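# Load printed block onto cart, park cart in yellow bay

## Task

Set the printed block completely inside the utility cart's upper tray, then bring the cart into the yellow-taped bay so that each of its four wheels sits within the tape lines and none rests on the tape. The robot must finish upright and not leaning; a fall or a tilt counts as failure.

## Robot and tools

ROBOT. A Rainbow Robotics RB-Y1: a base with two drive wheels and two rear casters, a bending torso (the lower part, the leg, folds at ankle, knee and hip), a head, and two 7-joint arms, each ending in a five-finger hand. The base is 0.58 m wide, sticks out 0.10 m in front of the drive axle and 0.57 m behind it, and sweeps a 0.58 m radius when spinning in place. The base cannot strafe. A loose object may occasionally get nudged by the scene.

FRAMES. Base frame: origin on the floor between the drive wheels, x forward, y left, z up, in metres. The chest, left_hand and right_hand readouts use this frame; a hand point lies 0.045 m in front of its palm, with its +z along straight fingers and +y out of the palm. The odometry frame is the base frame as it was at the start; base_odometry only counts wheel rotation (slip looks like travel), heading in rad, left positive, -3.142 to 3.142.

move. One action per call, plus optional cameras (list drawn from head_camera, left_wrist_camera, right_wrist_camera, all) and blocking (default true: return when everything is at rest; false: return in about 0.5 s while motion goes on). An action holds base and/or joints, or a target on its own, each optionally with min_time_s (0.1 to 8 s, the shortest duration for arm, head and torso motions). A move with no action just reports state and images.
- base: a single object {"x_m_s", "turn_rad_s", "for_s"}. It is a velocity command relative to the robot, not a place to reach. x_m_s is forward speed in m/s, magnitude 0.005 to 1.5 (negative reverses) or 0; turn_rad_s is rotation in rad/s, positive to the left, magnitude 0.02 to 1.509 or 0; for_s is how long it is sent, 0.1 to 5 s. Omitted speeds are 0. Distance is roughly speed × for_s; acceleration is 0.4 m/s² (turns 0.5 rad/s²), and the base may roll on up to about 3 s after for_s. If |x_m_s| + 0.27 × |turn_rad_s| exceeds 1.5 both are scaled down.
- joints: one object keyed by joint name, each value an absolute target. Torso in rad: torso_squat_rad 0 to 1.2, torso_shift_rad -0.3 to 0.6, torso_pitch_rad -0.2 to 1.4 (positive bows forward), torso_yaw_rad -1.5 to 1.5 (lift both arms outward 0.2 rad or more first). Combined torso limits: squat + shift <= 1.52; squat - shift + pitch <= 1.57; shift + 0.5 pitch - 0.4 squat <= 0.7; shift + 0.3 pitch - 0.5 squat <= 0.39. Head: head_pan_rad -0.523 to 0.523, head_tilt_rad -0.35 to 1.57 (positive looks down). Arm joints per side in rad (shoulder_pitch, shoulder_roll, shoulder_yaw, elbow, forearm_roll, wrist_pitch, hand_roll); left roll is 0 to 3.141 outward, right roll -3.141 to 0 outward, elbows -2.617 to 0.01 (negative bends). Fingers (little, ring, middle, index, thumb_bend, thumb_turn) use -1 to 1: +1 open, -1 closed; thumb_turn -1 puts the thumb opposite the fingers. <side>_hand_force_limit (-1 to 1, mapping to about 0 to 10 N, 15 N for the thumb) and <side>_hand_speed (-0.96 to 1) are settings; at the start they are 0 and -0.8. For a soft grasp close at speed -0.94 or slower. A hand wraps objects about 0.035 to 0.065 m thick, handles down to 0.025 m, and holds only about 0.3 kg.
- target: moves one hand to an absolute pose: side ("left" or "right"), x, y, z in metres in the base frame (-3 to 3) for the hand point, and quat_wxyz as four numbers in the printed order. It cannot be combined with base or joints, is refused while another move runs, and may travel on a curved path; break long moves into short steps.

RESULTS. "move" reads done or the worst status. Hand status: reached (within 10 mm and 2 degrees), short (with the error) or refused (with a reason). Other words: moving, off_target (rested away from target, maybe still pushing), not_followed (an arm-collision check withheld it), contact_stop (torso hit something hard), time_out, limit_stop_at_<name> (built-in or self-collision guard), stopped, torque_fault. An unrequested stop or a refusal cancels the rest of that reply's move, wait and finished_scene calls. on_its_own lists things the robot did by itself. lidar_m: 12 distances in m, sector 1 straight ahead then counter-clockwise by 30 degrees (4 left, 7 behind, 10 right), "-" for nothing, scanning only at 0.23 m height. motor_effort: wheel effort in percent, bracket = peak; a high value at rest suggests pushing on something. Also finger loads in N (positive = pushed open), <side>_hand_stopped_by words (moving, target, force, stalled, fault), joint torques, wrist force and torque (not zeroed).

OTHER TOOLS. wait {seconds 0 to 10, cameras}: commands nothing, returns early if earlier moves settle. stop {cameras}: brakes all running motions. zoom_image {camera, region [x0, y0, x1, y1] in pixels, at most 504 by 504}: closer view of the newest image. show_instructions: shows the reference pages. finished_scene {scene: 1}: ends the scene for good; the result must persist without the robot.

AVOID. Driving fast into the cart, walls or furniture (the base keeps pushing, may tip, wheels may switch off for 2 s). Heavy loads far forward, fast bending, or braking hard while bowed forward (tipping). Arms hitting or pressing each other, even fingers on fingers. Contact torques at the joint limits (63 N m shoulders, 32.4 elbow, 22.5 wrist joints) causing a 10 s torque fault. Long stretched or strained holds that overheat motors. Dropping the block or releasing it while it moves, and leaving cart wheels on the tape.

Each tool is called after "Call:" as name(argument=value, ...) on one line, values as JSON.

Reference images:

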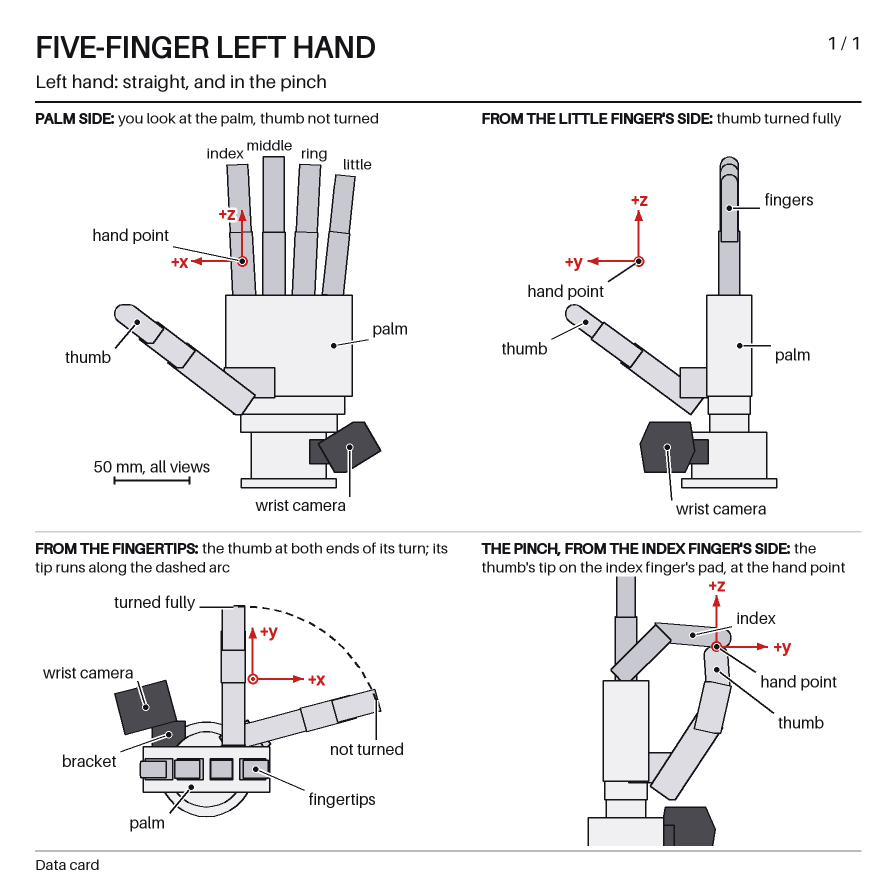

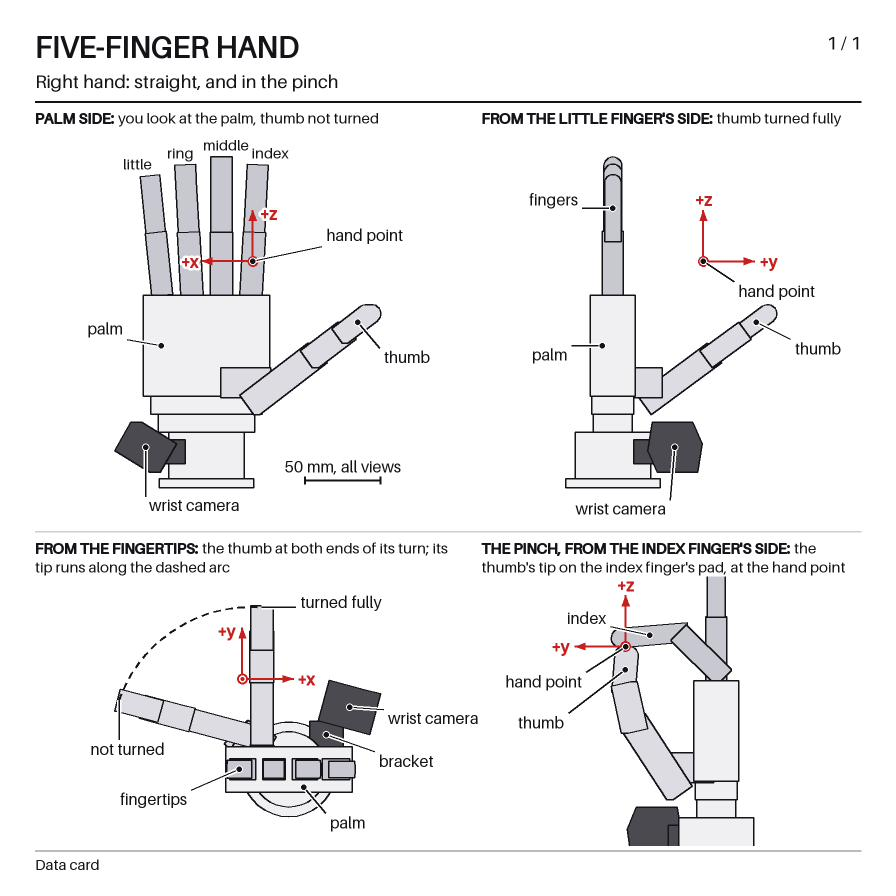

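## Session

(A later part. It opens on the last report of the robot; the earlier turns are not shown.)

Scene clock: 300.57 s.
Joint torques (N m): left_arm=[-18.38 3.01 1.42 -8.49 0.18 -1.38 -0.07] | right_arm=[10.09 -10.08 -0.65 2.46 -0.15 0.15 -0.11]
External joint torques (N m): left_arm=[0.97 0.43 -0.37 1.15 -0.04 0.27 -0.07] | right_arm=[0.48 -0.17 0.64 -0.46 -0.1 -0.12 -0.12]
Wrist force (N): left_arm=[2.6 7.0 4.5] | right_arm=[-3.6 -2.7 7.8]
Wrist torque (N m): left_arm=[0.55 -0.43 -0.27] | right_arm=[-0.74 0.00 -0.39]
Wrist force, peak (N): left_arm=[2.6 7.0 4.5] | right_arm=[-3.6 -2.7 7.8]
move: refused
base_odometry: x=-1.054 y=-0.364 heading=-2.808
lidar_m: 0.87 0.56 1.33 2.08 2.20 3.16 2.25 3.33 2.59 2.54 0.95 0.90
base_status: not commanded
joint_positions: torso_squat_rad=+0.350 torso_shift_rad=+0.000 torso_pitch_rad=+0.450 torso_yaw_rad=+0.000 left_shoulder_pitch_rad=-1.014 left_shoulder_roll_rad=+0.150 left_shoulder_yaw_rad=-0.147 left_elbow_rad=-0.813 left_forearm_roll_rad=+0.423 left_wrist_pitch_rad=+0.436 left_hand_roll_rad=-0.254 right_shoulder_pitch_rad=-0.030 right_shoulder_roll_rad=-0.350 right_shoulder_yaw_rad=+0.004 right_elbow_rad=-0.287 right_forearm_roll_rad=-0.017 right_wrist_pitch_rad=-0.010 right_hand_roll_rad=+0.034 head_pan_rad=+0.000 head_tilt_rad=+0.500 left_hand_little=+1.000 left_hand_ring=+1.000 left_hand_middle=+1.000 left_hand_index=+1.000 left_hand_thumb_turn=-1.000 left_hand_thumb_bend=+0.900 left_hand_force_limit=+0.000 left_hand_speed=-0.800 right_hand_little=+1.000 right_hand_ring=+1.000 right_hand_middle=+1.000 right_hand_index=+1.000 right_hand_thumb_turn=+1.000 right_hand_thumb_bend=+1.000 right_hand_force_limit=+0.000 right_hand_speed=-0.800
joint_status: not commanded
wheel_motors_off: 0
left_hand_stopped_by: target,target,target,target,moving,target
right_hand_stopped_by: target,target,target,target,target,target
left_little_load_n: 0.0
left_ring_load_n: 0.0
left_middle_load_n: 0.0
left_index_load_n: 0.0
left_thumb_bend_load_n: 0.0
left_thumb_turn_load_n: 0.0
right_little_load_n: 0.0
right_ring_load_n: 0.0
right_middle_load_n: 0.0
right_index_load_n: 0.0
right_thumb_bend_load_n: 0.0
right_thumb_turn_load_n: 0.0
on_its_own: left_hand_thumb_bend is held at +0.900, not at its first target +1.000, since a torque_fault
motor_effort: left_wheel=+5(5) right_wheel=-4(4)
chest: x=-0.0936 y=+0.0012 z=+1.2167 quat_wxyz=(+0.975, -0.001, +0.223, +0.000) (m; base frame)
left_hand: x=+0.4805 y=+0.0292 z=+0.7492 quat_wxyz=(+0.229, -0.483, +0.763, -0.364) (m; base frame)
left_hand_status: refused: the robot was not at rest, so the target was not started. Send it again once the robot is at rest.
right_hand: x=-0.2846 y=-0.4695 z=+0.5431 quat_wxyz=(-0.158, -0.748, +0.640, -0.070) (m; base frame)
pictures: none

Call:
move(target={"side": "left", "x": 0.475, "y": 0.029, "z": 0.78, "quat_wxyz": [0.2304, -0.484, 0.763, -0.363]}, min_time_s=0.7)

Call:
move(joints={"left_hand_thumb_bend": 1})

Call:
move(target={"side": "left", "x": 0.42, "y": 0.04, "z": 0.83, "quat_wxyz": [0.2304, -0.484, 0.763, -0.363]}, min_time_s=1.2)

Call:
move(base={"x_m_s": 0.1, "for_s": 1.3}, cameras=["head_camera", "left_wrist_camera"])

Scene clock: 306.97 s.
Joint torques (N m): left_arm=[-17.4 2.21 2.24 -9.55 0.3 -1.75 0.46] | right_arm=[10.07 -9.89 -0.4 2.5 -0.14 0.23 -0.16]
External joint torques (N m): left_arm=[1.25 0.09 0.23 0.6 0.1 -0.07 0.47] | right_arm=[0.46 0.03 0.9 -0.42 -0.09 -0.04 -0.17]
Wrist force (N): left_arm=[3.1 7.3 4.2] | right_arm=[-3.6 -3.0 7.9]
Wrist torque (N m): left_arm=[0.59 -0.52 -0.25] | right_arm=[-0.78 0.01 -0.37]
Wrist force, peak (N): left_arm=[2.2 8.3 4.3] | right_arm=[-3.6 -3.6 8.7]
move: done
base_odometry: x=-1.054 y=-0.364 heading=-2.808
lidar_m: 0.87 0.54 1.33 2.08 2.20 3.18 2.25 3.33 2.59 2.53 0.96 0.89
base_status: not commanded
joint_positions: torso_squat_rad=+0.350 torso_shift_rad=+0.000 torso_pitch_rad=+0.450 torso_yaw_rad=+0.000 left_shoulder_pitch_rad=-0.936 left_shoulder_roll_rad=+0.157 left_shoulder_yaw_rad=-0.139 left_elbow_rad=-1.061 left_forearm_roll_rad=+0.319 left_wrist_pitch_rad=+0.600 left_hand_roll_rad=-0.155 right_shoulder_pitch_rad=-0.030 right_shoulder_roll_rad=-0.350 right_shoulder_yaw_rad=+0.004 right_elbow_rad=-0.287 right_forearm_roll_rad=-0.017 right_wrist_pitch_rad=-0.010 right_hand_roll_rad=+0.034 head_pan_rad=+0.000 head_tilt_rad=+0.500 left_hand_little=+1.000 left_hand_ring=+1.000 left_hand_middle=+1.000 left_hand_index=+1.000 left_hand_thumb_turn=-1.000 left_hand_thumb_bend=+0.900 left_hand_force_limit=+0.000 left_hand_speed=-0.800 right_hand_little=+1.000 right_hand_ring=+1.000 right_hand_middle=+1.000 right_hand_index=+1.000 right_hand_thumb_turn=+1.000 right_hand_thumb_bend=+1.000 right_hand_force_limit=+0.000 right_hand_speed=-0.800
joint_status: all done
wheel_motors_off: 0
left_hand_stopped_by: target,target,target,target,target,target
right_hand_stopped_by: target,target,target,target,target,target
left_little_load_n: 0.0
left_ring_load_n: 0.0
left_middle_load_n: 0.0
left_index_load_n: 0.0
left_thumb_bend_load_n: 0.0
left_thumb_turn_load_n: 0.0
right_little_load_n: 0.0
right_ring_load_n: 0.0
right_middle_load_n: 0.0
right_index_load_n: 0.0
right_thumb_bend_load_n: 0.0
right_thumb_turn_load_n: 0.0
on_its_own: left_hand_thumb_bend is held at +0.900, not at its first target +1.000, since a torque_fault
motor_effort: left_wheel=+5(5) right_wheel=-6(7)
chest: x=-0.0936 y=+0.0012 z=+1.2167 quat_wxyz=(+0.975, -0.001, +0.223, +0.000) (m; base frame)
left_hand: x=+0.4753 y=+0.0289 z=+0.7801 quat_wxyz=(+0.230, -0.484, +0.763, -0.363) (m; base frame)
left_hand_status: reached (checked arc, planned for 0.7 s): 0 mm and 0.1 deg off.
right_hand: x=-0.2846 y=-0.4695 z=+0.5431 quat_wxyz=(-0.158, -0.748, +0.640, -0.070) (m; base frame)
pictures: none

Scene clock: 307.80 s.
Joint torques (N m): left_arm=[-17.61 2.22 1.97 -9.21 0.3 -1.89 0.06] | right_arm=[10.31 -9.76 -0.76 2.59 -0.16 0.14 -0.15]
External joint torques (N m): left_arm=[1.04 0.1 -0.04 0.94 0.1 -0.21 0.06] | right_arm=[0.69 0.15 0.53 -0.33 -0.12 -0.14 -0.16]
Wrist force (N): left_arm=[2.6 7.5 4.3] | right_arm=[-4.0 -2.6 7.7]
Wrist torque (N m): left_arm=[0.64 -0.43 -0.29] | right_arm=[-0.70 0.06 -0.37]
Wrist force, peak (N): left_arm=[2.7 7.5 4.5] | right_arm=[-4.0 -3.1 8.6]
move: done
base_odometry: x=-1.054 y=-0.364 heading=-2.808
lidar_m: 0.87 0.55 1.32 2.08 2.21 3.18 2.25 3.32 2.58 2.54 0.96 0.90
base_status: not commanded
joint_positions: torso_squat_rad=+0.350 torso_shift_rad=+0.000 torso_pitch_rad=+0.450 torso_yaw_rad=+0.000 left_shoulder_pitch_rad=-0.936 left_shoulder_roll_rad=+0.157 left_shoulder_yaw_rad=-0.139 left_elbow_rad=-1.061 left_forearm_roll_rad=+0.319 left_wrist_pitch_rad=+0.600 left_hand_roll_rad=-0.155 right_shoulder_pitch_rad=-0.030 right_shoulder_roll_rad=-0.350 right_shoulder_yaw_rad=+0.004 right_elbow_rad=-0.287 right_forearm_roll_rad=-0.017 right_wrist_pitch_rad=-0.010 right_hand_roll_rad=+0.034 head_pan_rad=+0.000 head_tilt_rad=+0.500 left_hand_little=+1.000 left_hand_ring=+1.000 left_hand_middle=+1.000 left_hand_index=+1.000 left_hand_thumb_turn=-1.000 left_hand_thumb_bend=+1.000 left_hand_force_limit=+0.000 left_hand_speed=-0.800 right_hand_little=+1.000 right_hand_ring=+1.000 right_hand_middle=+1.000 right_hand_index=+1.000 right_hand_thumb_turn=+1.000 right_hand_thumb_bend=+1.000 right_hand_force_limit=+0.000 right_hand_speed=-0.800
joint_status: all done
wheel_motors_off: 0
left_hand_stopped_by: target,target,target,target,target,target
right_hand_stopped_by: target,target,target,target,target,target
left_little_load_n: 0.0
left_ring_load_n: 0.0
left_middle_load_n: 0.0
left_index_load_n: 0.0
left_thumb_bend_load_n: 0.0
left_thumb_turn_load_n: 0.0
right_little_load_n: 0.0
right_ring_load_n: 0.0
right_middle_load_n: 0.0
right_index_load_n: 0.0
right_thumb_bend_load_n: 0.0
right_thumb_turn_load_n: 0.0
motor_effort: left_wheel=+5(5) right_wheel=-4(7)
chest: x=-0.0936 y=+0.0012 z=+1.2167 quat_wxyz=(+0.975, -0.001, +0.223, +0.000) (m; base frame)
left_hand: x=+0.4753 y=+0.0289 z=+0.7801 quat_wxyz=(+0.230, -0.484, +0.763, -0.363) (m; base frame)
right_hand: x=-0.2846 y=-0.4695 z=+0.5431 quat_wxyz=(-0.158, -0.748, +0.640, -0.070) (m; base frame)
pictures: none

Scene clock: 309.33 s.
Joint torques (N m): left_arm=[-13.65 2.04 2.33 -9.59 0.08 -1.83 0.32] | right_arm=[9.95 -9.88 -0.34 2.5 -0.16 0.19 -0.21]
External joint torques (N m): left_arm=[1.39 1.07 0.1 0.8 -0.04 -0.13 0.32] | right_arm=[0.34 0.04 0.95 -0.42 -0.12 -0.09 -0.22]
Wrist force (N): left_arm=[2.6 7.7 4.3] | right_arm=[-3.7 -2.7 8.1]
Wrist torque (N m): left_arm=[0.67 -0.47 -0.29] | right_arm=[-0.74 0.01 -0.36]
Wrist force, peak (N): left_arm=[2.3 8.0 4.8] | right_arm=[-4.0 -3.6 8.7]
move: done
base_odometry: x=-1.054 y=-0.364 heading=-2.808
lidar_m: 0.87 0.55 1.32 2.08 2.20 3.19 2.25 3.33 2.60 2.53 0.95 0.90
base_status: not commanded
joint_positions: torso_squat_rad=+0.350 torso_shift_rad=+0.000 torso_pitch_rad=+0.450 torso_yaw_rad=+0.000 left_shoulder_pitch_rad=-0.697 left_shoulder_roll_rad=+0.185 left_shoulder_yaw_rad=-0.170 left_elbow_rad=-1.599 left_forearm_roll_rad=+0.228 left_wrist_pitch_rad=+0.894 left_hand_roll_rad=-0.048 right_shoulder_pitch_rad=-0.030 right_shoulder_roll_rad=-0.350 right_shoulder_yaw_rad=+0.004 right_elbow_rad=-0.287 right_forearm_roll_rad=-0.017 right_wrist_pitch_rad=-0.010 right_hand_roll_rad=+0.034 head_pan_rad=+0.000 head_tilt_rad=+0.500 left_hand_little=+1.000 left_hand_ring=+1.000 left_hand_middle=+1.000 left_hand_index=+1.000 left_hand_thumb_turn=-1.000 left_hand_thumb_bend=+1.000 left_hand_force_limit=+0.000 left_hand_speed=-0.800 right_hand_little=+1.000 right_hand_ring=+1.000 right_hand_middle=+1.000 right_hand_index=+1.000 right_hand_thumb_turn=+1.000 right_hand_thumb_bend=+1.000 right_hand_force_limit=+0.000 right_hand_speed=-0.800
joint_status: all done
wheel_motors_off: 0
left_hand_stopped_by: target,target,target,target,target,target
right_hand_stopped_by: target,target,target,target,target,target
left_little_load_n: 0.0
left_ring_load_n: 0.0
left_middle_load_n: 0.0
left_index_load_n: 0.0
left_thumb_bend_load_n: 0.0
left_thumb_turn_load_n: 0.0
right_little_load_n: 0.0
right_ring_load_n: 0.0
right_middle_load_n: 0.0
right_index_load_n: 0.0
right_thumb_bend_load_n: 0.0
right_thumb_turn_load_n: 0.0
motor_effort: left_wheel=+5(5) right_wheel=-3(7)
chest: x=-0.0936 y=+0.0012 z=+1.2167 quat_wxyz=(+0.975, -0.001, +0.223, +0.000) (m; base frame)
left_hand: x=+0.4201 y=+0.0399 z=+0.8301 quat_wxyz=(+0.230, -0.484, +0.762, -0.363) (m; base frame)
left_hand_status: reached (checked arc, planned for 1.2 s): 0 mm and 0.0 deg off.
right_hand: x=-0.2846 y=-0.4695 z=+0.5431 quat_wxyz=(-0.158, -0.748, +0.640, -0.070) (m; base frame)
pictures: none

Scene clock: 311.23 s.
Joint torques (N m): left_arm=[-13.55 1.91 1.6 -9.23 0.16 -1.67 0.45] | right_arm=[10.3 -9.67 -0.73 2.6 -0.21 0.19 -0.11]
External joint torques (N m): left_arm=[1.48 0.94 -0.64 1.16 0.04 0.03 0.46] | right_arm=[0.68 0.24 0.57 -0.32 -0.16 -0.09 -0.12]
Wrist force (N): left_arm=[2.4 7.5 4.2] | right_arm=[-3.9 -2.3 8.1]
Wrist torque (N m): left_arm=[0.63 -0.43 -0.29] | right_arm=[-0.67 0.05 -0.38]
Wrist force, peak (N): left_arm=[2.4 8.0 4.3] | right_arm=[-3.7 -3.0 8.9]
move: done
base_odometry: x=-1.177 y=-0.407 heading=-2.808
lidar_m: 0.74 0.45 0.46 2.08 2.19 3.17 2.38 2.99 2.61 2.40 0.91 0.77
base_status: done (sent for 1.3 of 1.3 s)
joint_positions: torso_squat_rad=+0.350 torso_shift_rad=+0.000 torso_pitch_rad=+0.450 torso_yaw_rad=+0.000 left_shoulder_pitch_rad=-0.697 left_shoulder_roll_rad=+0.185 left_shoulder_yaw_rad=-0.170 left_elbow_rad=-1.599 left_forearm_roll_rad=+0.228 left_wrist_pitch_rad=+0.894 left_hand_roll_rad=-0.048 right_shoulder_pitch_rad=-0.030 right_shoulder_roll_rad=-0.350 right_shoulder_yaw_rad=+0.004 right_elbow_rad=-0.287 right_forearm_roll_rad=-0.017 right_wrist_pitch_rad=-0.010 right_hand_roll_rad=+0.034 head_pan_rad=+0.000 head_tilt_rad=+0.500 left_hand_little=+1.000 left_hand_ring=+1.000 left_hand_middle=+1.000 left_hand_index=+1.000 left_hand_thumb_turn=-1.000 left_hand_thumb_bend=+1.000 left_hand_force_limit=+0.000 left_hand_speed=-0.800 right_hand_little=+1.000 right_hand_ring=+1.000 right_hand_middle=+1.000 right_hand_index=+1.000 right_hand_thumb_turn=+1.000 right_hand_thumb_bend=+1.000 right_hand_force_limit=+0.000 right_hand_speed=-0.800
joint_status: not commanded
wheel_motors_off: 0
left_hand_stopped_by: target,target,target,target,target,target
right_hand_stopped_by: target,target,target,target,target,target
left_little_load_n: 0.0
left_ring_load_n: 0.0
left_middle_load_n: 0.0
left_index_load_n: 0.0
left_thumb_bend_load_n: 0.0
left_thumb_turn_load_n: 0.0
right_little_load_n: 0.0
right_ring_load_n: 0.0
right_middle_load_n: 0.0
right_index_load_n: 0.0
right_thumb_bend_load_n: 0.0
right_thumb_turn_load_n: 0.0
motor_effort: left_wheel=+3(27) right_wheel=-3(15)
chest: x=-0.0934 y=+0.0012 z=+1.2167 quat_wxyz=(+0.975, -0.001, +0.223, +0.000) (m; base frame)
left_hand: x=+0.4202 y=+0.0399 z=+0.8300 quat_wxyz=(+0.230, -0.484, +0.762, -0.363) (m; base frame)
right_hand: x=-0.2846 y=-0.4695 z=+0.5431 quat_wxyz=(-0.158, -0.748, +0.640, -0.070) (m; base frame)
pictures: head_camera, left_wrist_camera
Images, in order (width x height): head_camera 896x504, left_wrist_camera 504x504.

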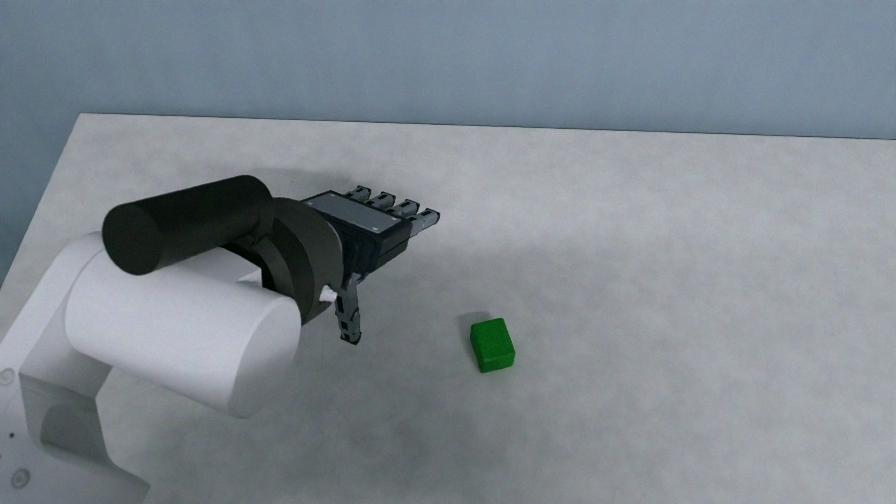

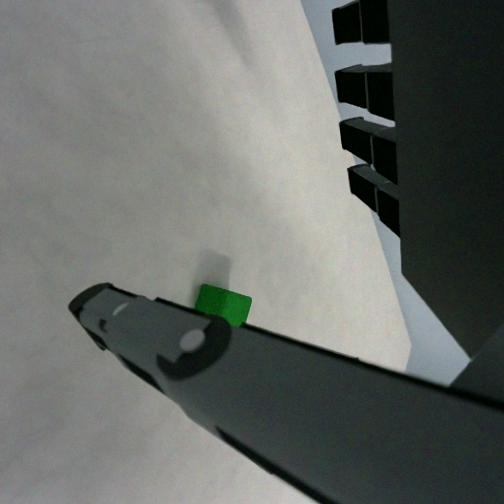

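Call:
zoom_image(camera="head_camera", region=[440, 290, 540, 390])

Scaled by 5.040.

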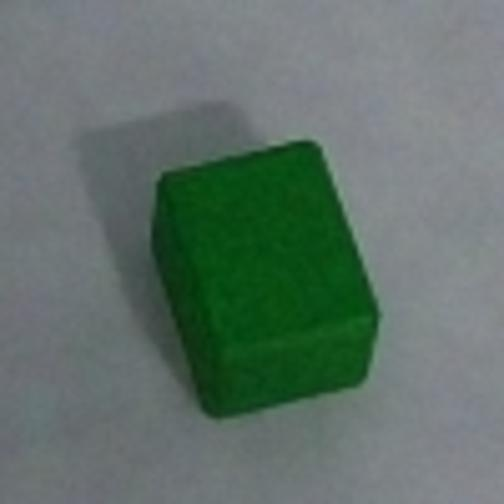

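Call:
move(target={"side": "left", "x": 0.43, "y": -0.05, "z": 0.83, "quat_wxyz": [0.3395, -0.7137, 0.5543, -0.2637]}, min_time_s=2, cameras=["head_camera", "left_wrist_camera"])

Scene clock: 340.47 s.
Joint torques (N m): left_arm=[-17.44 -3.84 1.9 -7.61 -1.13 -0.62 0.18] | right_arm=[10.34 -9.69 -0.65 2.46 -0.13 0.13 -0.2]
External joint torques (N m): left_arm=[0.61 -0.43 -1.12 1.09 0.36 -0.19 0.19] | right_arm=[0.72 0.23 0.64 -0.47 -0.08 -0.14 -0.21]
Wrist force (N): left_arm=[2.4 7.4 4.1] | right_arm=[-4.2 -3.3 8.4]
Wrist torque (N m): left_arm=[0.65 -0.42 -0.30] | right_arm=[-0.86 0.10 -0.47]
Wrist force, peak (N): left_arm=[2.7 7.8 4.8] | right_arm=[-3.5 -2.9 9.2]
move: done
base_odometry: x=-1.177 y=-0.407 heading=-2.808
lidar_m: 0.74 0.45 0.47 2.08 2.19 3.17 2.38 3.00 2.60 2.39 0.91 0.77
base_status: not commanded
joint_positions: torso_squat_rad=+0.350 torso_shift_rad=+0.000 torso_pitch_rad=+0.450 torso_yaw_rad=+0.000 left_shoulder_pitch_rad=-1.115 left_shoulder_roll_rad=+0.000 left_shoulder_yaw_rad=-0.711 left_elbow_rad=-1.128 left_forearm_roll_rad=-0.455 left_wrist_pitch_rad=+1.333 left_hand_roll_rad=+1.344 right_shoulder_pitch_rad=-0.030 right_shoulder_roll_rad=-0.350 right_shoulder_yaw_rad=+0.004 right_elbow_rad=-0.287 right_forearm_roll_rad=-0.017 right_wrist_pitch_rad=-0.010 right_hand_roll_rad=+0.034 head_pan_rad=+0.000 head_tilt_rad=+0.500 left_hand_little=+1.000 left_hand_ring=+1.000 left_hand_middle=+1.000 left_hand_index=+1.000 left_hand_thumb_turn=-1.000 left_hand_thumb_bend=+1.000 left_hand_force_limit=+0.000 left_hand_speed=-0.800 right_hand_little=+1.000 right_hand_ring=+1.000 right_hand_middle=+1.000 right_hand_index=+1.000 right_hand_thumb_turn=+1.000 right_hand_thumb_bend=+1.000 right_hand_force_limit=+0.000 right_hand_speed=-0.800
joint_status: all done
wheel_motors_off: 0
left_hand_stopped_by: target,target,target,target,target,target
right_hand_stopped_by: target,target,target,target,target,target
left_little_load_n: 0.0
left_ring_load_n: 0.0
left_middle_load_n: 0.0
left_index_load_n: 0.0
left_thumb_bend_load_n: 0.0
left_thumb_turn_load_n: 0.0
right_little_load_n: 0.0
right_ring_load_n: 0.0
right_middle_load_n: 0.0
right_index_load_n: 0.0
right_thumb_bend_load_n: 0.0
right_thumb_turn_load_n: 0.0
motor_effort: left_wheel=+4(4) right_wheel=-5(7)
chest: x=-0.0934 y=+0.0012 z=+1.2167 quat_wxyz=(+0.975, -0.001, +0.223, +0.000) (m; base frame)
left_hand: x=+0.4302 y=-0.0496 z=+0.8303 quat_wxyz=(+0.339, -0.713, +0.554, -0.264) (m; base frame)
left_hand_status: reached (checked arc, planned for 2.0 s): 1 mm and 0.1 deg off.
right_hand: x=-0.2846 y=-0.4695 z=+0.5431 quat_wxyz=(-0.158, -0.748, +0.640, -0.070) (m; base frame)
pictures: head_camera, left_wrist_camera
Images, in order (width x height): head_camera 896x504, left_wrist_camera 504x504.

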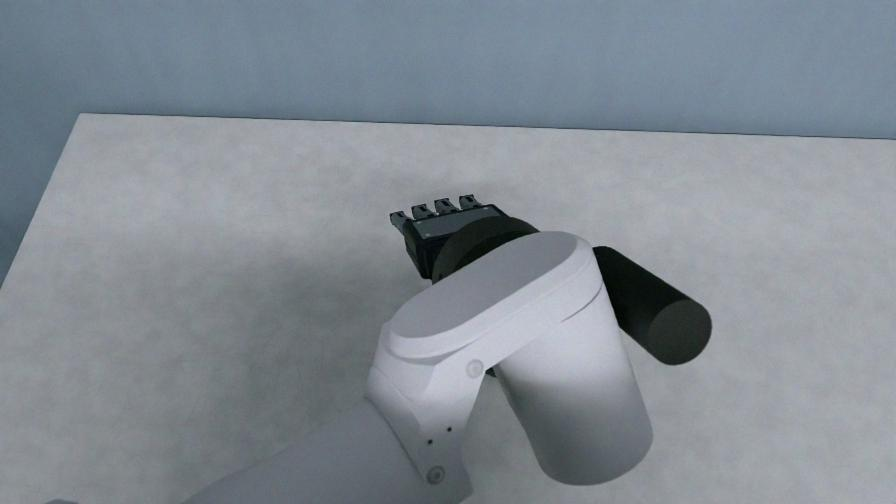

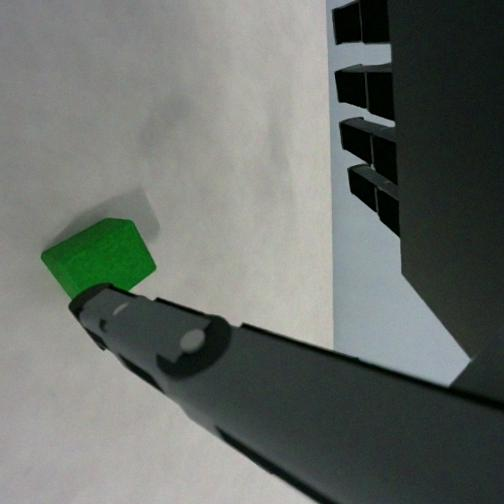

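Call:
move(target={"side": "left", "x": 0.3, "y": 0.2, "z": 0.87, "quat_wxyz": [0.2304, -0.484, 0.763, -0.363]}, min_time_s=2)

Call:
move(target={"side": "left", "x": 0.15, "y": 0.3, "z": 0.9, "quat_wxyz": [0.2304, -0.484, 0.763, -0.363]}, min_time_s=1.5)

Call:
move(target={"side": "right", "x": -0.22, "y": -0.45, "z": 0.9, "quat_wxyz": [0.304, -0.639, 0.639, -0.304]}, min_time_s=2.5, cameras=["head_camera", "right_wrist_camera"])

Scene clock: 358.90 s.
Joint torques (N m): left_arm=[-6.1 11.28 8.54 -5.54 -0.31 -1.27 0.22] | right_arm=[10.08 -10 -0.61 2.69 -0.19 0.12 -0.31]
External joint torques (N m): left_arm=[1.21 0.31 -0.09 0.58 0.21 -0.01 0.22] | right_arm=[0.46 -0.09 0.68 -0.23 -0.14 -0.15 -0.31]
Wrist force (N): left_arm=[2.3 7.2 4.3] | right_arm=[-3.5 -3.3 8.1]
Wrist torque (N m): left_arm=[0.61 -0.41 -0.38] | right_arm=[-0.80 0.03 -0.37]
Wrist force, peak (N): left_arm=[3.0 7.9 4.6] | right_arm=[-4.3 -2.8 8.9]
move: done
base_odometry: x=-1.177 y=-0.407 heading=-2.808
lidar_m: 0.74 0.45 0.47 2.09 2.19 3.15 2.38 3.01 2.60 2.40 0.91 0.76
base_status: not commanded
joint_positions: torso_squat_rad=+0.350 torso_shift_rad=+0.000 torso_pitch_rad=+0.450 torso_yaw_rad=+0.000 left_shoulder_pitch_rad=-0.274 left_shoulder_roll_rad=+1.199 left_shoulder_yaw_rad=-0.409 left_elbow_rad=-2.184 left_forearm_roll_rad=+0.309 left_wrist_pitch_rad=+0.582 left_hand_roll_rad=+0.747 right_shoulder_pitch_rad=-0.030 right_shoulder_roll_rad=-0.350 right_shoulder_yaw_rad=+0.004 right_elbow_rad=-0.287 right_forearm_roll_rad=-0.017 right_wrist_pitch_rad=-0.010 right_hand_roll_rad=+0.034 head_pan_rad=+0.000 head_tilt_rad=+0.500 left_hand_little=+1.000 left_hand_ring=+1.000 left_hand_middle=+1.000 left_hand_index=+1.000 left_hand_thumb_turn=-1.000 left_hand_thumb_bend=+1.000 left_hand_force_limit=+0.000 left_hand_speed=-0.800 right_hand_little=+1.000 right_hand_ring=+1.000 right_hand_middle=+1.000 right_hand_index=+1.000 right_hand_thumb_turn=+1.000 right_hand_thumb_bend=+1.000 right_hand_force_limit=+0.000 right_hand_speed=-0.800
joint_status: all done
wheel_motors_off: 0
left_hand_stopped_by: target,target,target,target,target,target
right_hand_stopped_by: target,target,target,target,target,target
left_little_load_n: 0.0
left_ring_load_n: 0.0
left_middle_load_n: 0.0
left_index_load_n: 0.0
left_thumb_bend_load_n: -0.5
left_thumb_turn_load_n: 0.0
right_little_load_n: 0.0
right_ring_load_n: 0.0
right_middle_load_n: 0.0
right_index_load_n: 0.0
right_thumb_bend_load_n: 0.0
right_thumb_turn_load_n: 0.0
motor_effort: left_wheel=+4(4) right_wheel=-4(8)
chest: x=-0.0934 y=+0.0012 z=+1.2167 quat_wxyz=(+0.975, -0.001, +0.223, +0.000) (m; base frame)
left_hand: x=+0.3001 y=+0.2000 z=+0.8701 quat_wxyz=(+0.231, -0.484, +0.762, -0.363) (m; base frame)
left_hand_status: reached (checked arc, planned for 2.0 s): 0 mm and 0.0 deg off.
right_hand: x=-0.2846 y=-0.4695 z=+0.5431 quat_wxyz=(-0.158, -0.748, +0.640, -0.070) (m; base frame)
pictures: none

Scene clock: 360.73 s.
Joint torques (N m): left_arm=[3.14 4.43 6.18 -4 0.13 -0.82 0.25] | right_arm=[10.11 -10.04 -0.46 2.64 -0.22 0.18 -0.16]
External joint torques (N m): left_arm=[0.74 0.67 -0.11 0.61 0.11 0.12 0.25] | right_arm=[0.49 -0.12 0.83 -0.28 -0.18 -0.1 -0.17]
Wrist force (N): left_arm=[2.5 7.2 4.5] | right_arm=[-3.4 -3.0 8.2]
Wrist torque (N m): left_arm=[0.61 -0.44 -0.29] | right_arm=[-0.82 -0.02 -0.36]
Wrist force, peak (N): left_arm=[2.5 7.9 4.9] | right_arm=[-4.4 -3.1 8.8]
move: done
base_odometry: x=-1.177 y=-0.407 heading=-2.808
lidar_m: 0.74 0.44 0.47 2.08 2.19 3.15 2.38 3.00 2.59 2.39 0.91 0.76
base_status: not commanded
joint_positions: torso_squat_rad=+0.350 torso_shift_rad=+0.000 torso_pitch_rad=+0.450 torso_yaw_rad=+0.000 left_shoulder_pitch_rad=+0.869 left_shoulder_roll_rad=+1.238 left_shoulder_yaw_rad=+0.302 left_elbow_rad=-2.387 left_forearm_roll_rad=-0.077 left_wrist_pitch_rad=+0.053 left_hand_roll_rad=+1.005 right_shoulder_pitch_rad=-0.030 right_shoulder_roll_rad=-0.350 right_shoulder_yaw_rad=+0.004 right_elbow_rad=-0.287 right_forearm_roll_rad=-0.017 right_wrist_pitch_rad=-0.010 right_hand_roll_rad=+0.034 head_pan_rad=+0.000 head_tilt_rad=+0.500 left_hand_little=+1.000 left_hand_ring=+1.000 left_hand_middle=+1.000 left_hand_index=+1.000 left_hand_thumb_turn=-1.000 left_hand_thumb_bend=+1.000 left_hand_force_limit=+0.000 left_hand_speed=-0.800 right_hand_little=+1.000 right_hand_ring=+1.000 right_hand_middle=+1.000 right_hand_index=+1.000 right_hand_thumb_turn=+1.000 right_hand_thumb_bend=+1.000 right_hand_force_limit=+0.000 right_hand_speed=-0.800
joint_status: all done
wheel_motors_off: 0
left_hand_stopped_by: target,target,target,target,target,target
right_hand_stopped_by: target,target,target,target,target,target
left_little_load_n: 0.0
left_ring_load_n: 0.0
left_middle_load_n: 0.0
left_index_load_n: 0.0
left_thumb_bend_load_n: 0.0
left_thumb_turn_load_n: 0.0
right_little_load_n: 0.0
right_ring_load_n: 0.0
right_middle_load_n: 0.0
right_index_load_n: 0.0
right_thumb_bend_load_n: 0.0
right_thumb_turn_load_n: 0.0
motor_effort: left_wheel=+5(5) right_wheel=-5(7)
chest: x=-0.0934 y=+0.0012 z=+1.2167 quat_wxyz=(+0.975, -0.001, +0.223, +0.000) (m; base frame)
left_hand: x=+0.1499 y=+0.3000 z=+0.9001 quat_wxyz=(+0.230, -0.484, +0.763, -0.362) (m; base frame)
left_hand_status: reached (checked arc, planned for 1.5 s): 0 mm and 0.0 deg off.
right_hand: x=-0.2846 y=-0.4695 z=+0.5431 quat_wxyz=(-0.158, -0.748, +0.640, -0.070) (m; base frame)
pictures: none

Scene clock: 363.57 s.
Joint torques (N m): left_arm=[2.36 4.71 6.81 -4.84 0.31 -1.09 0.37] | right_arm=[21.13 -5.51 -3.92 2.8 -0.92 -1.68 -0.34]
External joint torques (N m): left_arm=[-0.04 0.95 0.51 -0.22 0.29 -0.15 0.38] | right_arm=[1.16 -0.49 0.22 -0.99 -0.03 -0.17 -0.33]
Wrist force (N): left_arm=[2.7 7.2 4.7] | right_arm=[-2.7 2.6 6.1]
Wrist torque (N m): left_arm=[0.56 -0.44 -0.27] | right_arm=[-0.28 0.08 -0.19]
Wrist force, peak (N): left_arm=[2.5 7.6 4.7] | right_arm=[-4.2 -1.7 8.8]
move: done
base_odometry: x=-1.177 y=-0.407 heading=-2.808
lidar_m: 0.74 0.44 0.48 2.09 2.20 3.17 2.38 2.99 2.60 2.40 0.91 0.76
base_status: not commanded
joint_positions: torso_squat_rad=+0.350 torso_shift_rad=+0.000 torso_pitch_rad=+0.450 torso_yaw_rad=+0.000 left_shoulder_pitch_rad=+0.869 left_shoulder_roll_rad=+1.238 left_shoulder_yaw_rad=+0.302 left_elbow_rad=-2.387 left_forearm_roll_rad=-0.077 left_wrist_pitch_rad=+0.053 left_hand_roll_rad=+1.005 right_shoulder_pitch_rad=+1.224 right_shoulder_roll_rad=-0.701 right_shoulder_yaw_rad=-0.061 right_elbow_rad=-1.309 right_forearm_roll_rad=-0.194 right_wrist_pitch_rad=-1.250 right_hand_roll_rad=-0.523 head_pan_rad=+0.000 head_tilt_rad=+0.500 left_hand_little=+1.000 left_hand_ring=+1.000 left_hand_middle=+1.000 left_hand_index=+1.000 left_hand_thumb_turn=-1.000 left_hand_thumb_bend=+1.000 left_hand_force_limit=+0.000 left_hand_speed=-0.800 right_hand_little=+1.000 right_hand_ring=+1.000 right_hand_middle=+1.000 right_hand_index=+1.000 right_hand_thumb_turn=+1.000 right_hand_thumb_bend=+1.000 right_hand_force_limit=+0.000 right_hand_speed=-0.800
joint_status: all done
wheel_motors_off: 0
left_hand_stopped_by: target,target,target,target,target,target
right_hand_stopped_by: target,target,target,target,target,target
left_little_load_n: 0.0
left_ring_load_n: 0.5
left_middle_load_n: 0.0
left_index_load_n: 0.0
left_thumb_bend_load_n: 0.0
left_thumb_turn_load_n: 0.0
right_little_load_n: 0.0
right_ring_load_n: 0.0
right_middle_load_n: 0.0
right_index_load_n: 0.0
right_thumb_bend_load_n: 0.0
right_thumb_turn_load_n: 0.0
motor_effort: left_wheel=+5(5) right_wheel=-3(8)
chest: x=-0.0934 y=+0.0012 z=+1.2167 quat_wxyz=(+0.975, -0.001, +0.223, +0.000) (m; base frame)
left_hand: x=+0.1499 y=+0.3000 z=+0.9001 quat_wxyz=(+0.230, -0.484, +0.763, -0.362) (m; base frame)
right_hand: x=-0.2201 y=-0.4500 z=+0.9000 quat_wxyz=(+0.304, -0.638, +0.638, -0.304) (m; base frame)
right_hand_status: reached (checked arc, planned for 2.5 s): 0 mm and 0.1 deg off.
pictures: head_camera, right_wrist_camera
Images, in order (width x height): head_camera 896x504, right_wrist_camera 504x504.

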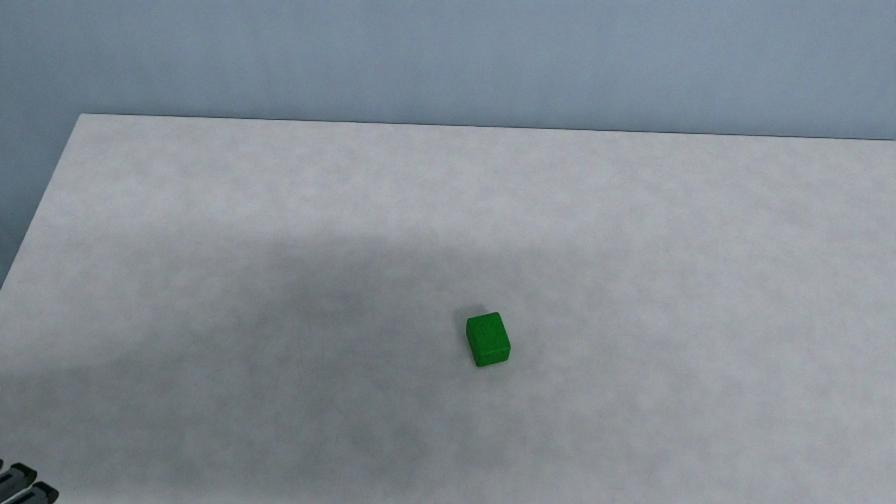

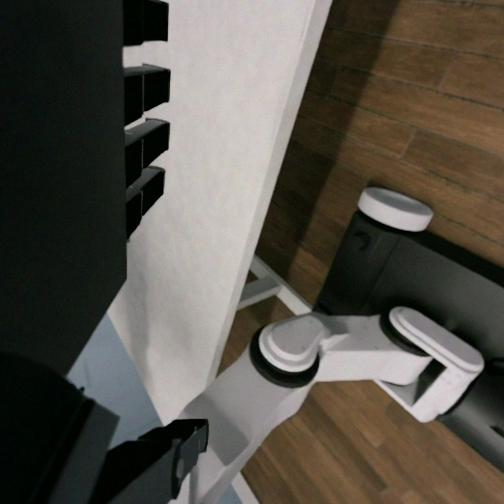

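Call:
move(target={"side": "right", "x": 0.15, "y": -0.3, "z": 0.93, "quat_wxyz": [0.304, -0.639, 0.639, -0.304]}, min_time_s=2)

Call:
move(joints={"right_hand_thumb_turn": -1})

Call:
move(target={"side": "right", "x": 0.38, "y": -0.07, "z": 0.84, "quat_wxyz": [0.3395, -0.7137, 0.5543, -0.2637]}, min_time_s=2, cameras=["head_camera", "right_wrist_camera"])

Scene clock: 373.27 s.
Joint torques (N m): left_arm=[2.71 4.9 5.89 -4.27 0.14 -1.06 0.36] | right_arm=[6.45 -5.49 -5.43 -6.46 0.21 -1.79 -0.01]
External joint torques (N m): left_arm=[0.31 1.13 -0.41 0.35 0.12 -0.13 0.37] | right_arm=[-0.17 -0.75 0.62 0.69 -0.22 -0.14 -0.01]
Wrist force (N): left_arm=[2.8 7.2 4.1] | right_arm=[-1.9 2.6 6.5]
Wrist torque (N m): left_arm=[0.61 -0.50 -0.28] | right_arm=[-0.23 -0.05 -0.09]
Wrist force, peak (N): left_arm=[2.9 7.8 4.1] | right_arm=[-2.2 3.1 7.1]
move: short
base_odometry: x=-1.177 y=-0.407 heading=-2.808
lidar_m: 0.74 0.45 0.47 2.08 2.19 3.17 2.38 2.99 2.60 2.40 0.91 0.76
base_status: not commanded
joint_positions: torso_squat_rad=+0.350 torso_shift_rad=+0.000 torso_pitch_rad=+0.450 torso_yaw_rad=+0.000 left_shoulder_pitch_rad=+0.869 left_shoulder_roll_rad=+1.238 left_shoulder_yaw_rad=+0.302 left_elbow_rad=-2.387 left_forearm_roll_rad=-0.077 left_wrist_pitch_rad=+0.053 left_hand_roll_rad=+1.005 right_shoulder_pitch_rad=+0.820 right_shoulder_roll_rad=-0.705 right_shoulder_yaw_rad=-0.338 right_elbow_rad=-2.617 right_forearm_roll_rad=-0.453 right_wrist_pitch_rad=+0.414 right_hand_roll_rad=-0.436 head_pan_rad=+0.000 head_tilt_rad=+0.500 left_hand_little=+1.000 left_hand_ring=+1.000 left_hand_middle=+1.000 left_hand_index=+1.000 left_hand_thumb_turn=-1.000 left_hand_thumb_bend=+1.000 left_hand_force_limit=+0.000 left_hand_speed=-0.800 right_hand_little=+1.000 right_hand_ring=+1.000 right_hand_middle=+1.000 right_hand_index=+1.000 right_hand_thumb_turn=+1.000 right_hand_thumb_bend=+1.000 right_hand_force_limit=+0.000 right_hand_speed=-0.800
joint_status: all done
wheel_motors_off: 0
left_hand_stopped_by: target,target,target,target,target,target
right_hand_stopped_by: target,target,target,target,target,target
left_little_load_n: 0.0
left_ring_load_n: 0.0
left_middle_load_n: 0.0
left_index_load_n: 0.0
left_thumb_bend_load_n: 0.0
left_thumb_turn_load_n: 0.0
right_little_load_n: 0.0
right_ring_load_n: 0.0
right_middle_load_n: 0.0
right_index_load_n: 0.0
right_thumb_bend_load_n: 0.0
right_thumb_turn_load_n: 0.0
motor_effort: left_wheel=+5(5) right_wheel=-5(7)
chest: x=-0.0934 y=+0.0012 z=+1.2167 quat_wxyz=(+0.975, -0.001, +0.223, +0.000) (m; base frame)
left_hand: x=+0.1499 y=+0.3000 z=+0.9001 quat_wxyz=(+0.230, -0.484, +0.763, -0.362) (m; base frame)
right_hand: x=+0.1500 y=-0.3005 z=+0.9294 quat_wxyz=(+0.338, -0.637, +0.629, -0.290) (m; base frame)
right_hand_status: short (checked arc, as near as the solve gets, planned for 2.0 s): 1 mm and 4.3 deg off. The place is met; only the turn is off.
pictures: none

Scene clock: 378.90 s.
Joint torques (N m): left_arm=[2.56 4.75 6.33 -4.36 0.08 -1.15 0.32] | right_arm=[6.09 -5.66 -5.59 -6.45 0.22 -1.85 0.02]
External joint torques (N m): left_arm=[0.16 0.99 0.04 0.26 0.06 -0.21 0.32] | right_arm=[-0.54 -0.92 0.47 0.69 -0.21 -0.2 0.02]
Wrist force (N): left_arm=[3.2 7.3 4.5] | right_arm=[-1.8 2.9 5.6]
Wrist torque (N m): left_arm=[0.60 -0.56 -0.24] | right_arm=[-0.19 -0.06 -0.09]
Wrist force, peak (N): left_arm=[2.8 7.6 4.8] | right_arm=[-1.7 3.6 6.7]
move: done
base_odometry: x=-1.177 y=-0.407 heading=-2.808
lidar_m: 0.74 0.45 0.48 2.09 2.19 3.16 2.38 3.00 2.60 2.39 0.90 0.77
base_status: not commanded
joint_positions: torso_squat_rad=+0.350 torso_shift_rad=+0.000 torso_pitch_rad=+0.450 torso_yaw_rad=+0.000 left_shoulder_pitch_rad=+0.869 left_shoulder_roll_rad=+1.238 left_shoulder_yaw_rad=+0.302 left_elbow_rad=-2.387 left_forearm_roll_rad=-0.077 left_wrist_pitch_rad=+0.053 left_hand_roll_rad=+1.005 right_shoulder_pitch_rad=+0.820 right_shoulder_roll_rad=-0.705 right_shoulder_yaw_rad=-0.338 right_elbow_rad=-2.617 right_forearm_roll_rad=-0.453 right_wrist_pitch_rad=+0.414 right_hand_roll_rad=-0.436 head_pan_rad=+0.000 head_tilt_rad=+0.500 left_hand_little=+1.000 left_hand_ring=+1.000 left_hand_middle=+1.000 left_hand_index=+1.000 left_hand_thumb_turn=-1.000 left_hand_thumb_bend=+1.000 left_hand_force_limit=+0.000 left_hand_speed=-0.800 right_hand_little=+1.000 right_hand_ring=+1.000 right_hand_middle=+1.000 right_hand_index=+1.000 right_hand_thumb_turn=-1.000 right_hand_thumb_bend=+1.000 right_hand_force_limit=+0.000 right_hand_speed=-0.800
joint_status: all done
wheel_motors_off: 0
left_hand_stopped_by: target,target,target,target,target,target
right_hand_stopped_by: target,target,target,target,target,target
left_little_load_n: 0.0
left_ring_load_n: 0.0
left_middle_load_n: -0.5
left_index_load_n: 0.0
left_thumb_bend_load_n: 0.0
left_thumb_turn_load_n: 0.0
right_little_load_n: 0.0
right_ring_load_n: 0.0
right_middle_load_n: 0.0
right_index_load_n: 0.0
right_thumb_bend_load_n: 0.0
right_thumb_turn_load_n: 0.0
motor_effort: left_wheel=+5(5) right_wheel=-3(8)
chest: x=-0.0934 y=+0.0012 z=+1.2167 quat_wxyz=(+0.975, -0.001, +0.223, +0.000) (m; base frame)
left_hand: x=+0.1499 y=+0.3000 z=+0.9001 quat_wxyz=(+0.230, -0.484, +0.763, -0.362) (m; base frame)
right_hand: x=+0.1500 y=-0.3005 z=+0.9294 quat_wxyz=(+0.338, -0.637, +0.629, -0.290) (m; base frame)
pictures: none

Scene clock: 381.23 s.
Joint torques (N m): left_arm=[2.33 4.28 6.72 -4.17 0.37 -1.18 -0.13] | right_arm=[-12.71 -2.65 -3.4 -8.14 0.74 -1.67 -0.35]
External joint torques (N m): left_arm=[-0.07 0.52 0.43 0.45 0.35 -0.24 -0.13] | right_arm=[-0.12 0.15 0.96 1.77 -0.11 -0.14 -0.35]
Wrist force (N): left_arm=[2.6 7.3 4.2] | right_arm=[-2.7 3.4 6.1]
Wrist torque (N m): left_arm=[0.62 -0.45 -0.29] | right_arm=[-0.16 0.05 -0.16]
Wrist force, peak (N): left_arm=[3.2 7.6 4.4] | right_arm=[-2.8 3.3 6.6]
move: done
base_odometry: x=-1.177 y=-0.407 heading=-2.808
lidar_m: 0.74 0.45 0.47 2.09 2.20 3.17 2.38 2.98 2.62 2.41 0.92 0.76
base_status: not commanded
joint_positions: torso_squat_rad=+0.350 torso_shift_rad=+0.000 torso_pitch_rad=+0.450 torso_yaw_rad=+0.000 left_shoulder_pitch_rad=+0.869 left_shoulder_roll_rad=+1.238 left_shoulder_yaw_rad=+0.302 left_elbow_rad=-2.387 left_forearm_roll_rad=-0.077 left_wrist_pitch_rad=+0.053 left_hand_roll_rad=+1.005 right_shoulder_pitch_rad=-0.568 right_shoulder_roll_rad=-0.386 right_shoulder_yaw_rad=+0.392 right_elbow_rad=-1.877 right_forearm_roll_rad=+0.009 right_wrist_pitch_rad=+0.996 right_hand_roll_rad=-0.483 head_pan_rad=+0.000 head_tilt_rad=+0.500 left_hand_little=+1.000 left_hand_ring=+1.000 left_hand_middle=+1.000 left_hand_index=+1.000 left_hand_thumb_turn=-1.000 left_hand_thumb_bend=+1.000 left_hand_force_limit=+0.000 left_hand_speed=-0.800 right_hand_little=+1.000 right_hand_ring=+1.000 right_hand_middle=+1.000 right_hand_index=+1.000 right_hand_thumb_turn=-1.000 right_hand_thumb_bend=+1.000 right_hand_force_limit=+0.000 right_hand_speed=-0.800
joint_status: all done
wheel_motors_off: 0
left_hand_stopped_by: target,target,target,target,target,target
right_hand_stopped_by: target,target,target,target,target,target
left_little_load_n: 0.0
left_ring_load_n: 0.0
left_middle_load_n: 0.0
left_index_load_n: 0.0
left_thumb_bend_load_n: 0.0
left_thumb_turn_load_n: 0.0
right_little_load_n: 0.0
right_ring_load_n: 0.0
right_middle_load_n: 0.0
right_index_load_n: 0.0
right_thumb_bend_load_n: 0.0
right_thumb_turn_load_n: 0.0
motor_effort: left_wheel=+5(5) right_wheel=-5(7)
chest: x=-0.0934 y=+0.0012 z=+1.2167 quat_wxyz=(+0.975, -0.001, +0.223, +0.000) (m; base frame)
left_hand: x=+0.1499 y=+0.3000 z=+0.9001 quat_wxyz=(+0.230, -0.484, +0.763, -0.362) (m; base frame)
right_hand: x=+0.3801 y=-0.0700 z=+0.8402 quat_wxyz=(+0.339, -0.713, +0.554, -0.264) (m; base frame)
right_hand_status: reached (checked arc, planned for 2.0 s): 0 mm and 0.0 deg off.
pictures: head_camera, right_wrist_camera
Images, in order (width x height): head_camera 896x504, right_wrist_camera 504x504.

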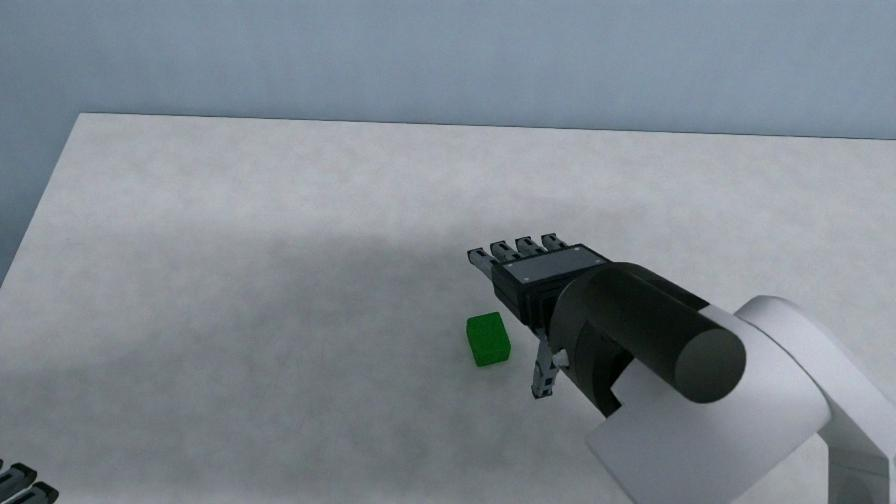

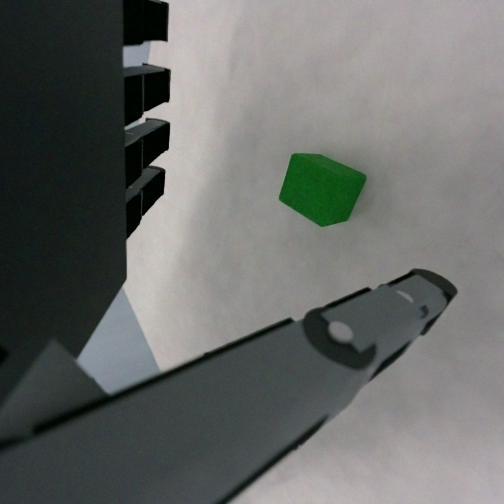

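Call:
move(target={"side": "right", "x": 0.44, "y": -0.048, "z": 0.79, "quat_wxyz": [0.3395, -0.7137, 0.5543, -0.2637]}, min_time_s=2, cameras=["head_camera", "right_wrist_camera"])

Scene clock: 421.60 s.
Joint torques (N m): left_arm=[2.72 5.47 6.53 -4.56 0.2 -0.85 0.05] | right_arm=[-17.07 -1.58 -4.13 -7.87 0.69 -1.93 -0.39]
External joint torques (N m): left_arm=[0.31 1.71 0.24 0.06 0.18 0.08 0.05] | right_arm=[-0.59 0.84 -0.26 2.05 -0.04 -0.41 -0.4]
Wrist force (N): left_arm=[2.6 7.3 4.2] | right_arm=[-2.2 2.7 5.8]
Wrist torque (N m): left_arm=[0.62 -0.45 -0.25] | right_arm=[-0.24 -0.04 -0.17]
Wrist force, peak (N): left_arm=[2.3 7.9 4.6] | right_arm=[-2.6 3.2 6.9]
move: done
base_odometry: x=-1.177 y=-0.407 heading=-2.808
lidar_m: 0.74 0.43 0.47 2.08 2.20 3.15 2.38 2.99 2.60 2.39 0.90 0.76
base_status: not commanded
joint_positions: torso_squat_rad=+0.350 torso_shift_rad=+0.000 torso_pitch_rad=+0.450 torso_yaw_rad=+0.000 left_shoulder_pitch_rad=+0.869 left_shoulder_roll_rad=+1.238 left_shoulder_yaw_rad=+0.302 left_elbow_rad=-2.387 left_forearm_roll_rad=-0.077 left_wrist_pitch_rad=+0.053 left_hand_roll_rad=+1.005 right_shoulder_pitch_rad=-0.771 right_shoulder_roll_rad=-0.287 right_shoulder_yaw_rad=+0.389 right_elbow_rad=-1.408 right_forearm_roll_rad=+0.026 right_wrist_pitch_rad=+0.753 right_hand_roll_rad=-0.487 head_pan_rad=+0.000 head_tilt_rad=+0.500 left_hand_little=+1.000 left_hand_ring=+1.000 left_hand_middle=+1.000 left_hand_index=+1.000 left_hand_thumb_turn=-1.000 left_hand_thumb_bend=+1.000 left_hand_force_limit=+0.000 left_hand_speed=-0.800 right_hand_little=+1.000 right_hand_ring=+1.000 right_hand_middle=+1.000 right_hand_index=+1.000 right_hand_thumb_turn=-1.000 right_hand_thumb_bend=+1.000 right_hand_force_limit=+0.000 right_hand_speed=-0.800
joint_status: all done
wheel_motors_off: 0
left_hand_stopped_by: target,target,target,target,target,target
right_hand_stopped_by: target,target,target,target,target,target
left_little_load_n: 0.0
left_ring_load_n: 0.0
left_middle_load_n: 0.0
left_index_load_n: 0.0
left_thumb_bend_load_n: 0.0
left_thumb_turn_load_n: 0.0
right_little_load_n: 0.0
right_ring_load_n: 0.0
right_middle_load_n: 0.0
right_index_load_n: 0.0
right_thumb_bend_load_n: 0.0
right_thumb_turn_load_n: 0.0
motor_effort: left_wheel=+5(5) right_wheel=-2(7)
chest: x=-0.0934 y=+0.0012 z=+1.2167 quat_wxyz=(+0.975, -0.001, +0.223, +0.000) (m; base frame)
left_hand: x=+0.1499 y=+0.3000 z=+0.9001 quat_wxyz=(+0.230, -0.484, +0.763, -0.362) (m; base frame)
right_hand: x=+0.4400 y=-0.0480 z=+0.7901 quat_wxyz=(+0.339, -0.713, +0.554, -0.264) (m; base frame)
right_hand_status: reached (checked arc, planned for 2.0 s): 0 mm and 0.0 deg off.
pictures: head_camera, right_wrist_camera
Images, in order (width x height): head_camera 896x504, right_wrist_camera 504x504.

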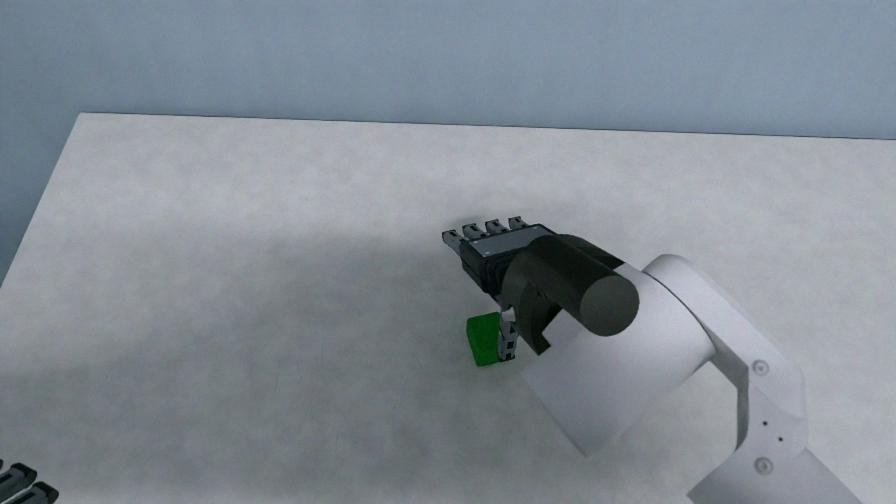

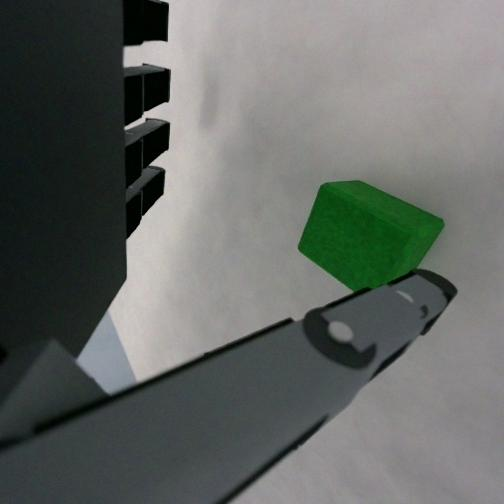

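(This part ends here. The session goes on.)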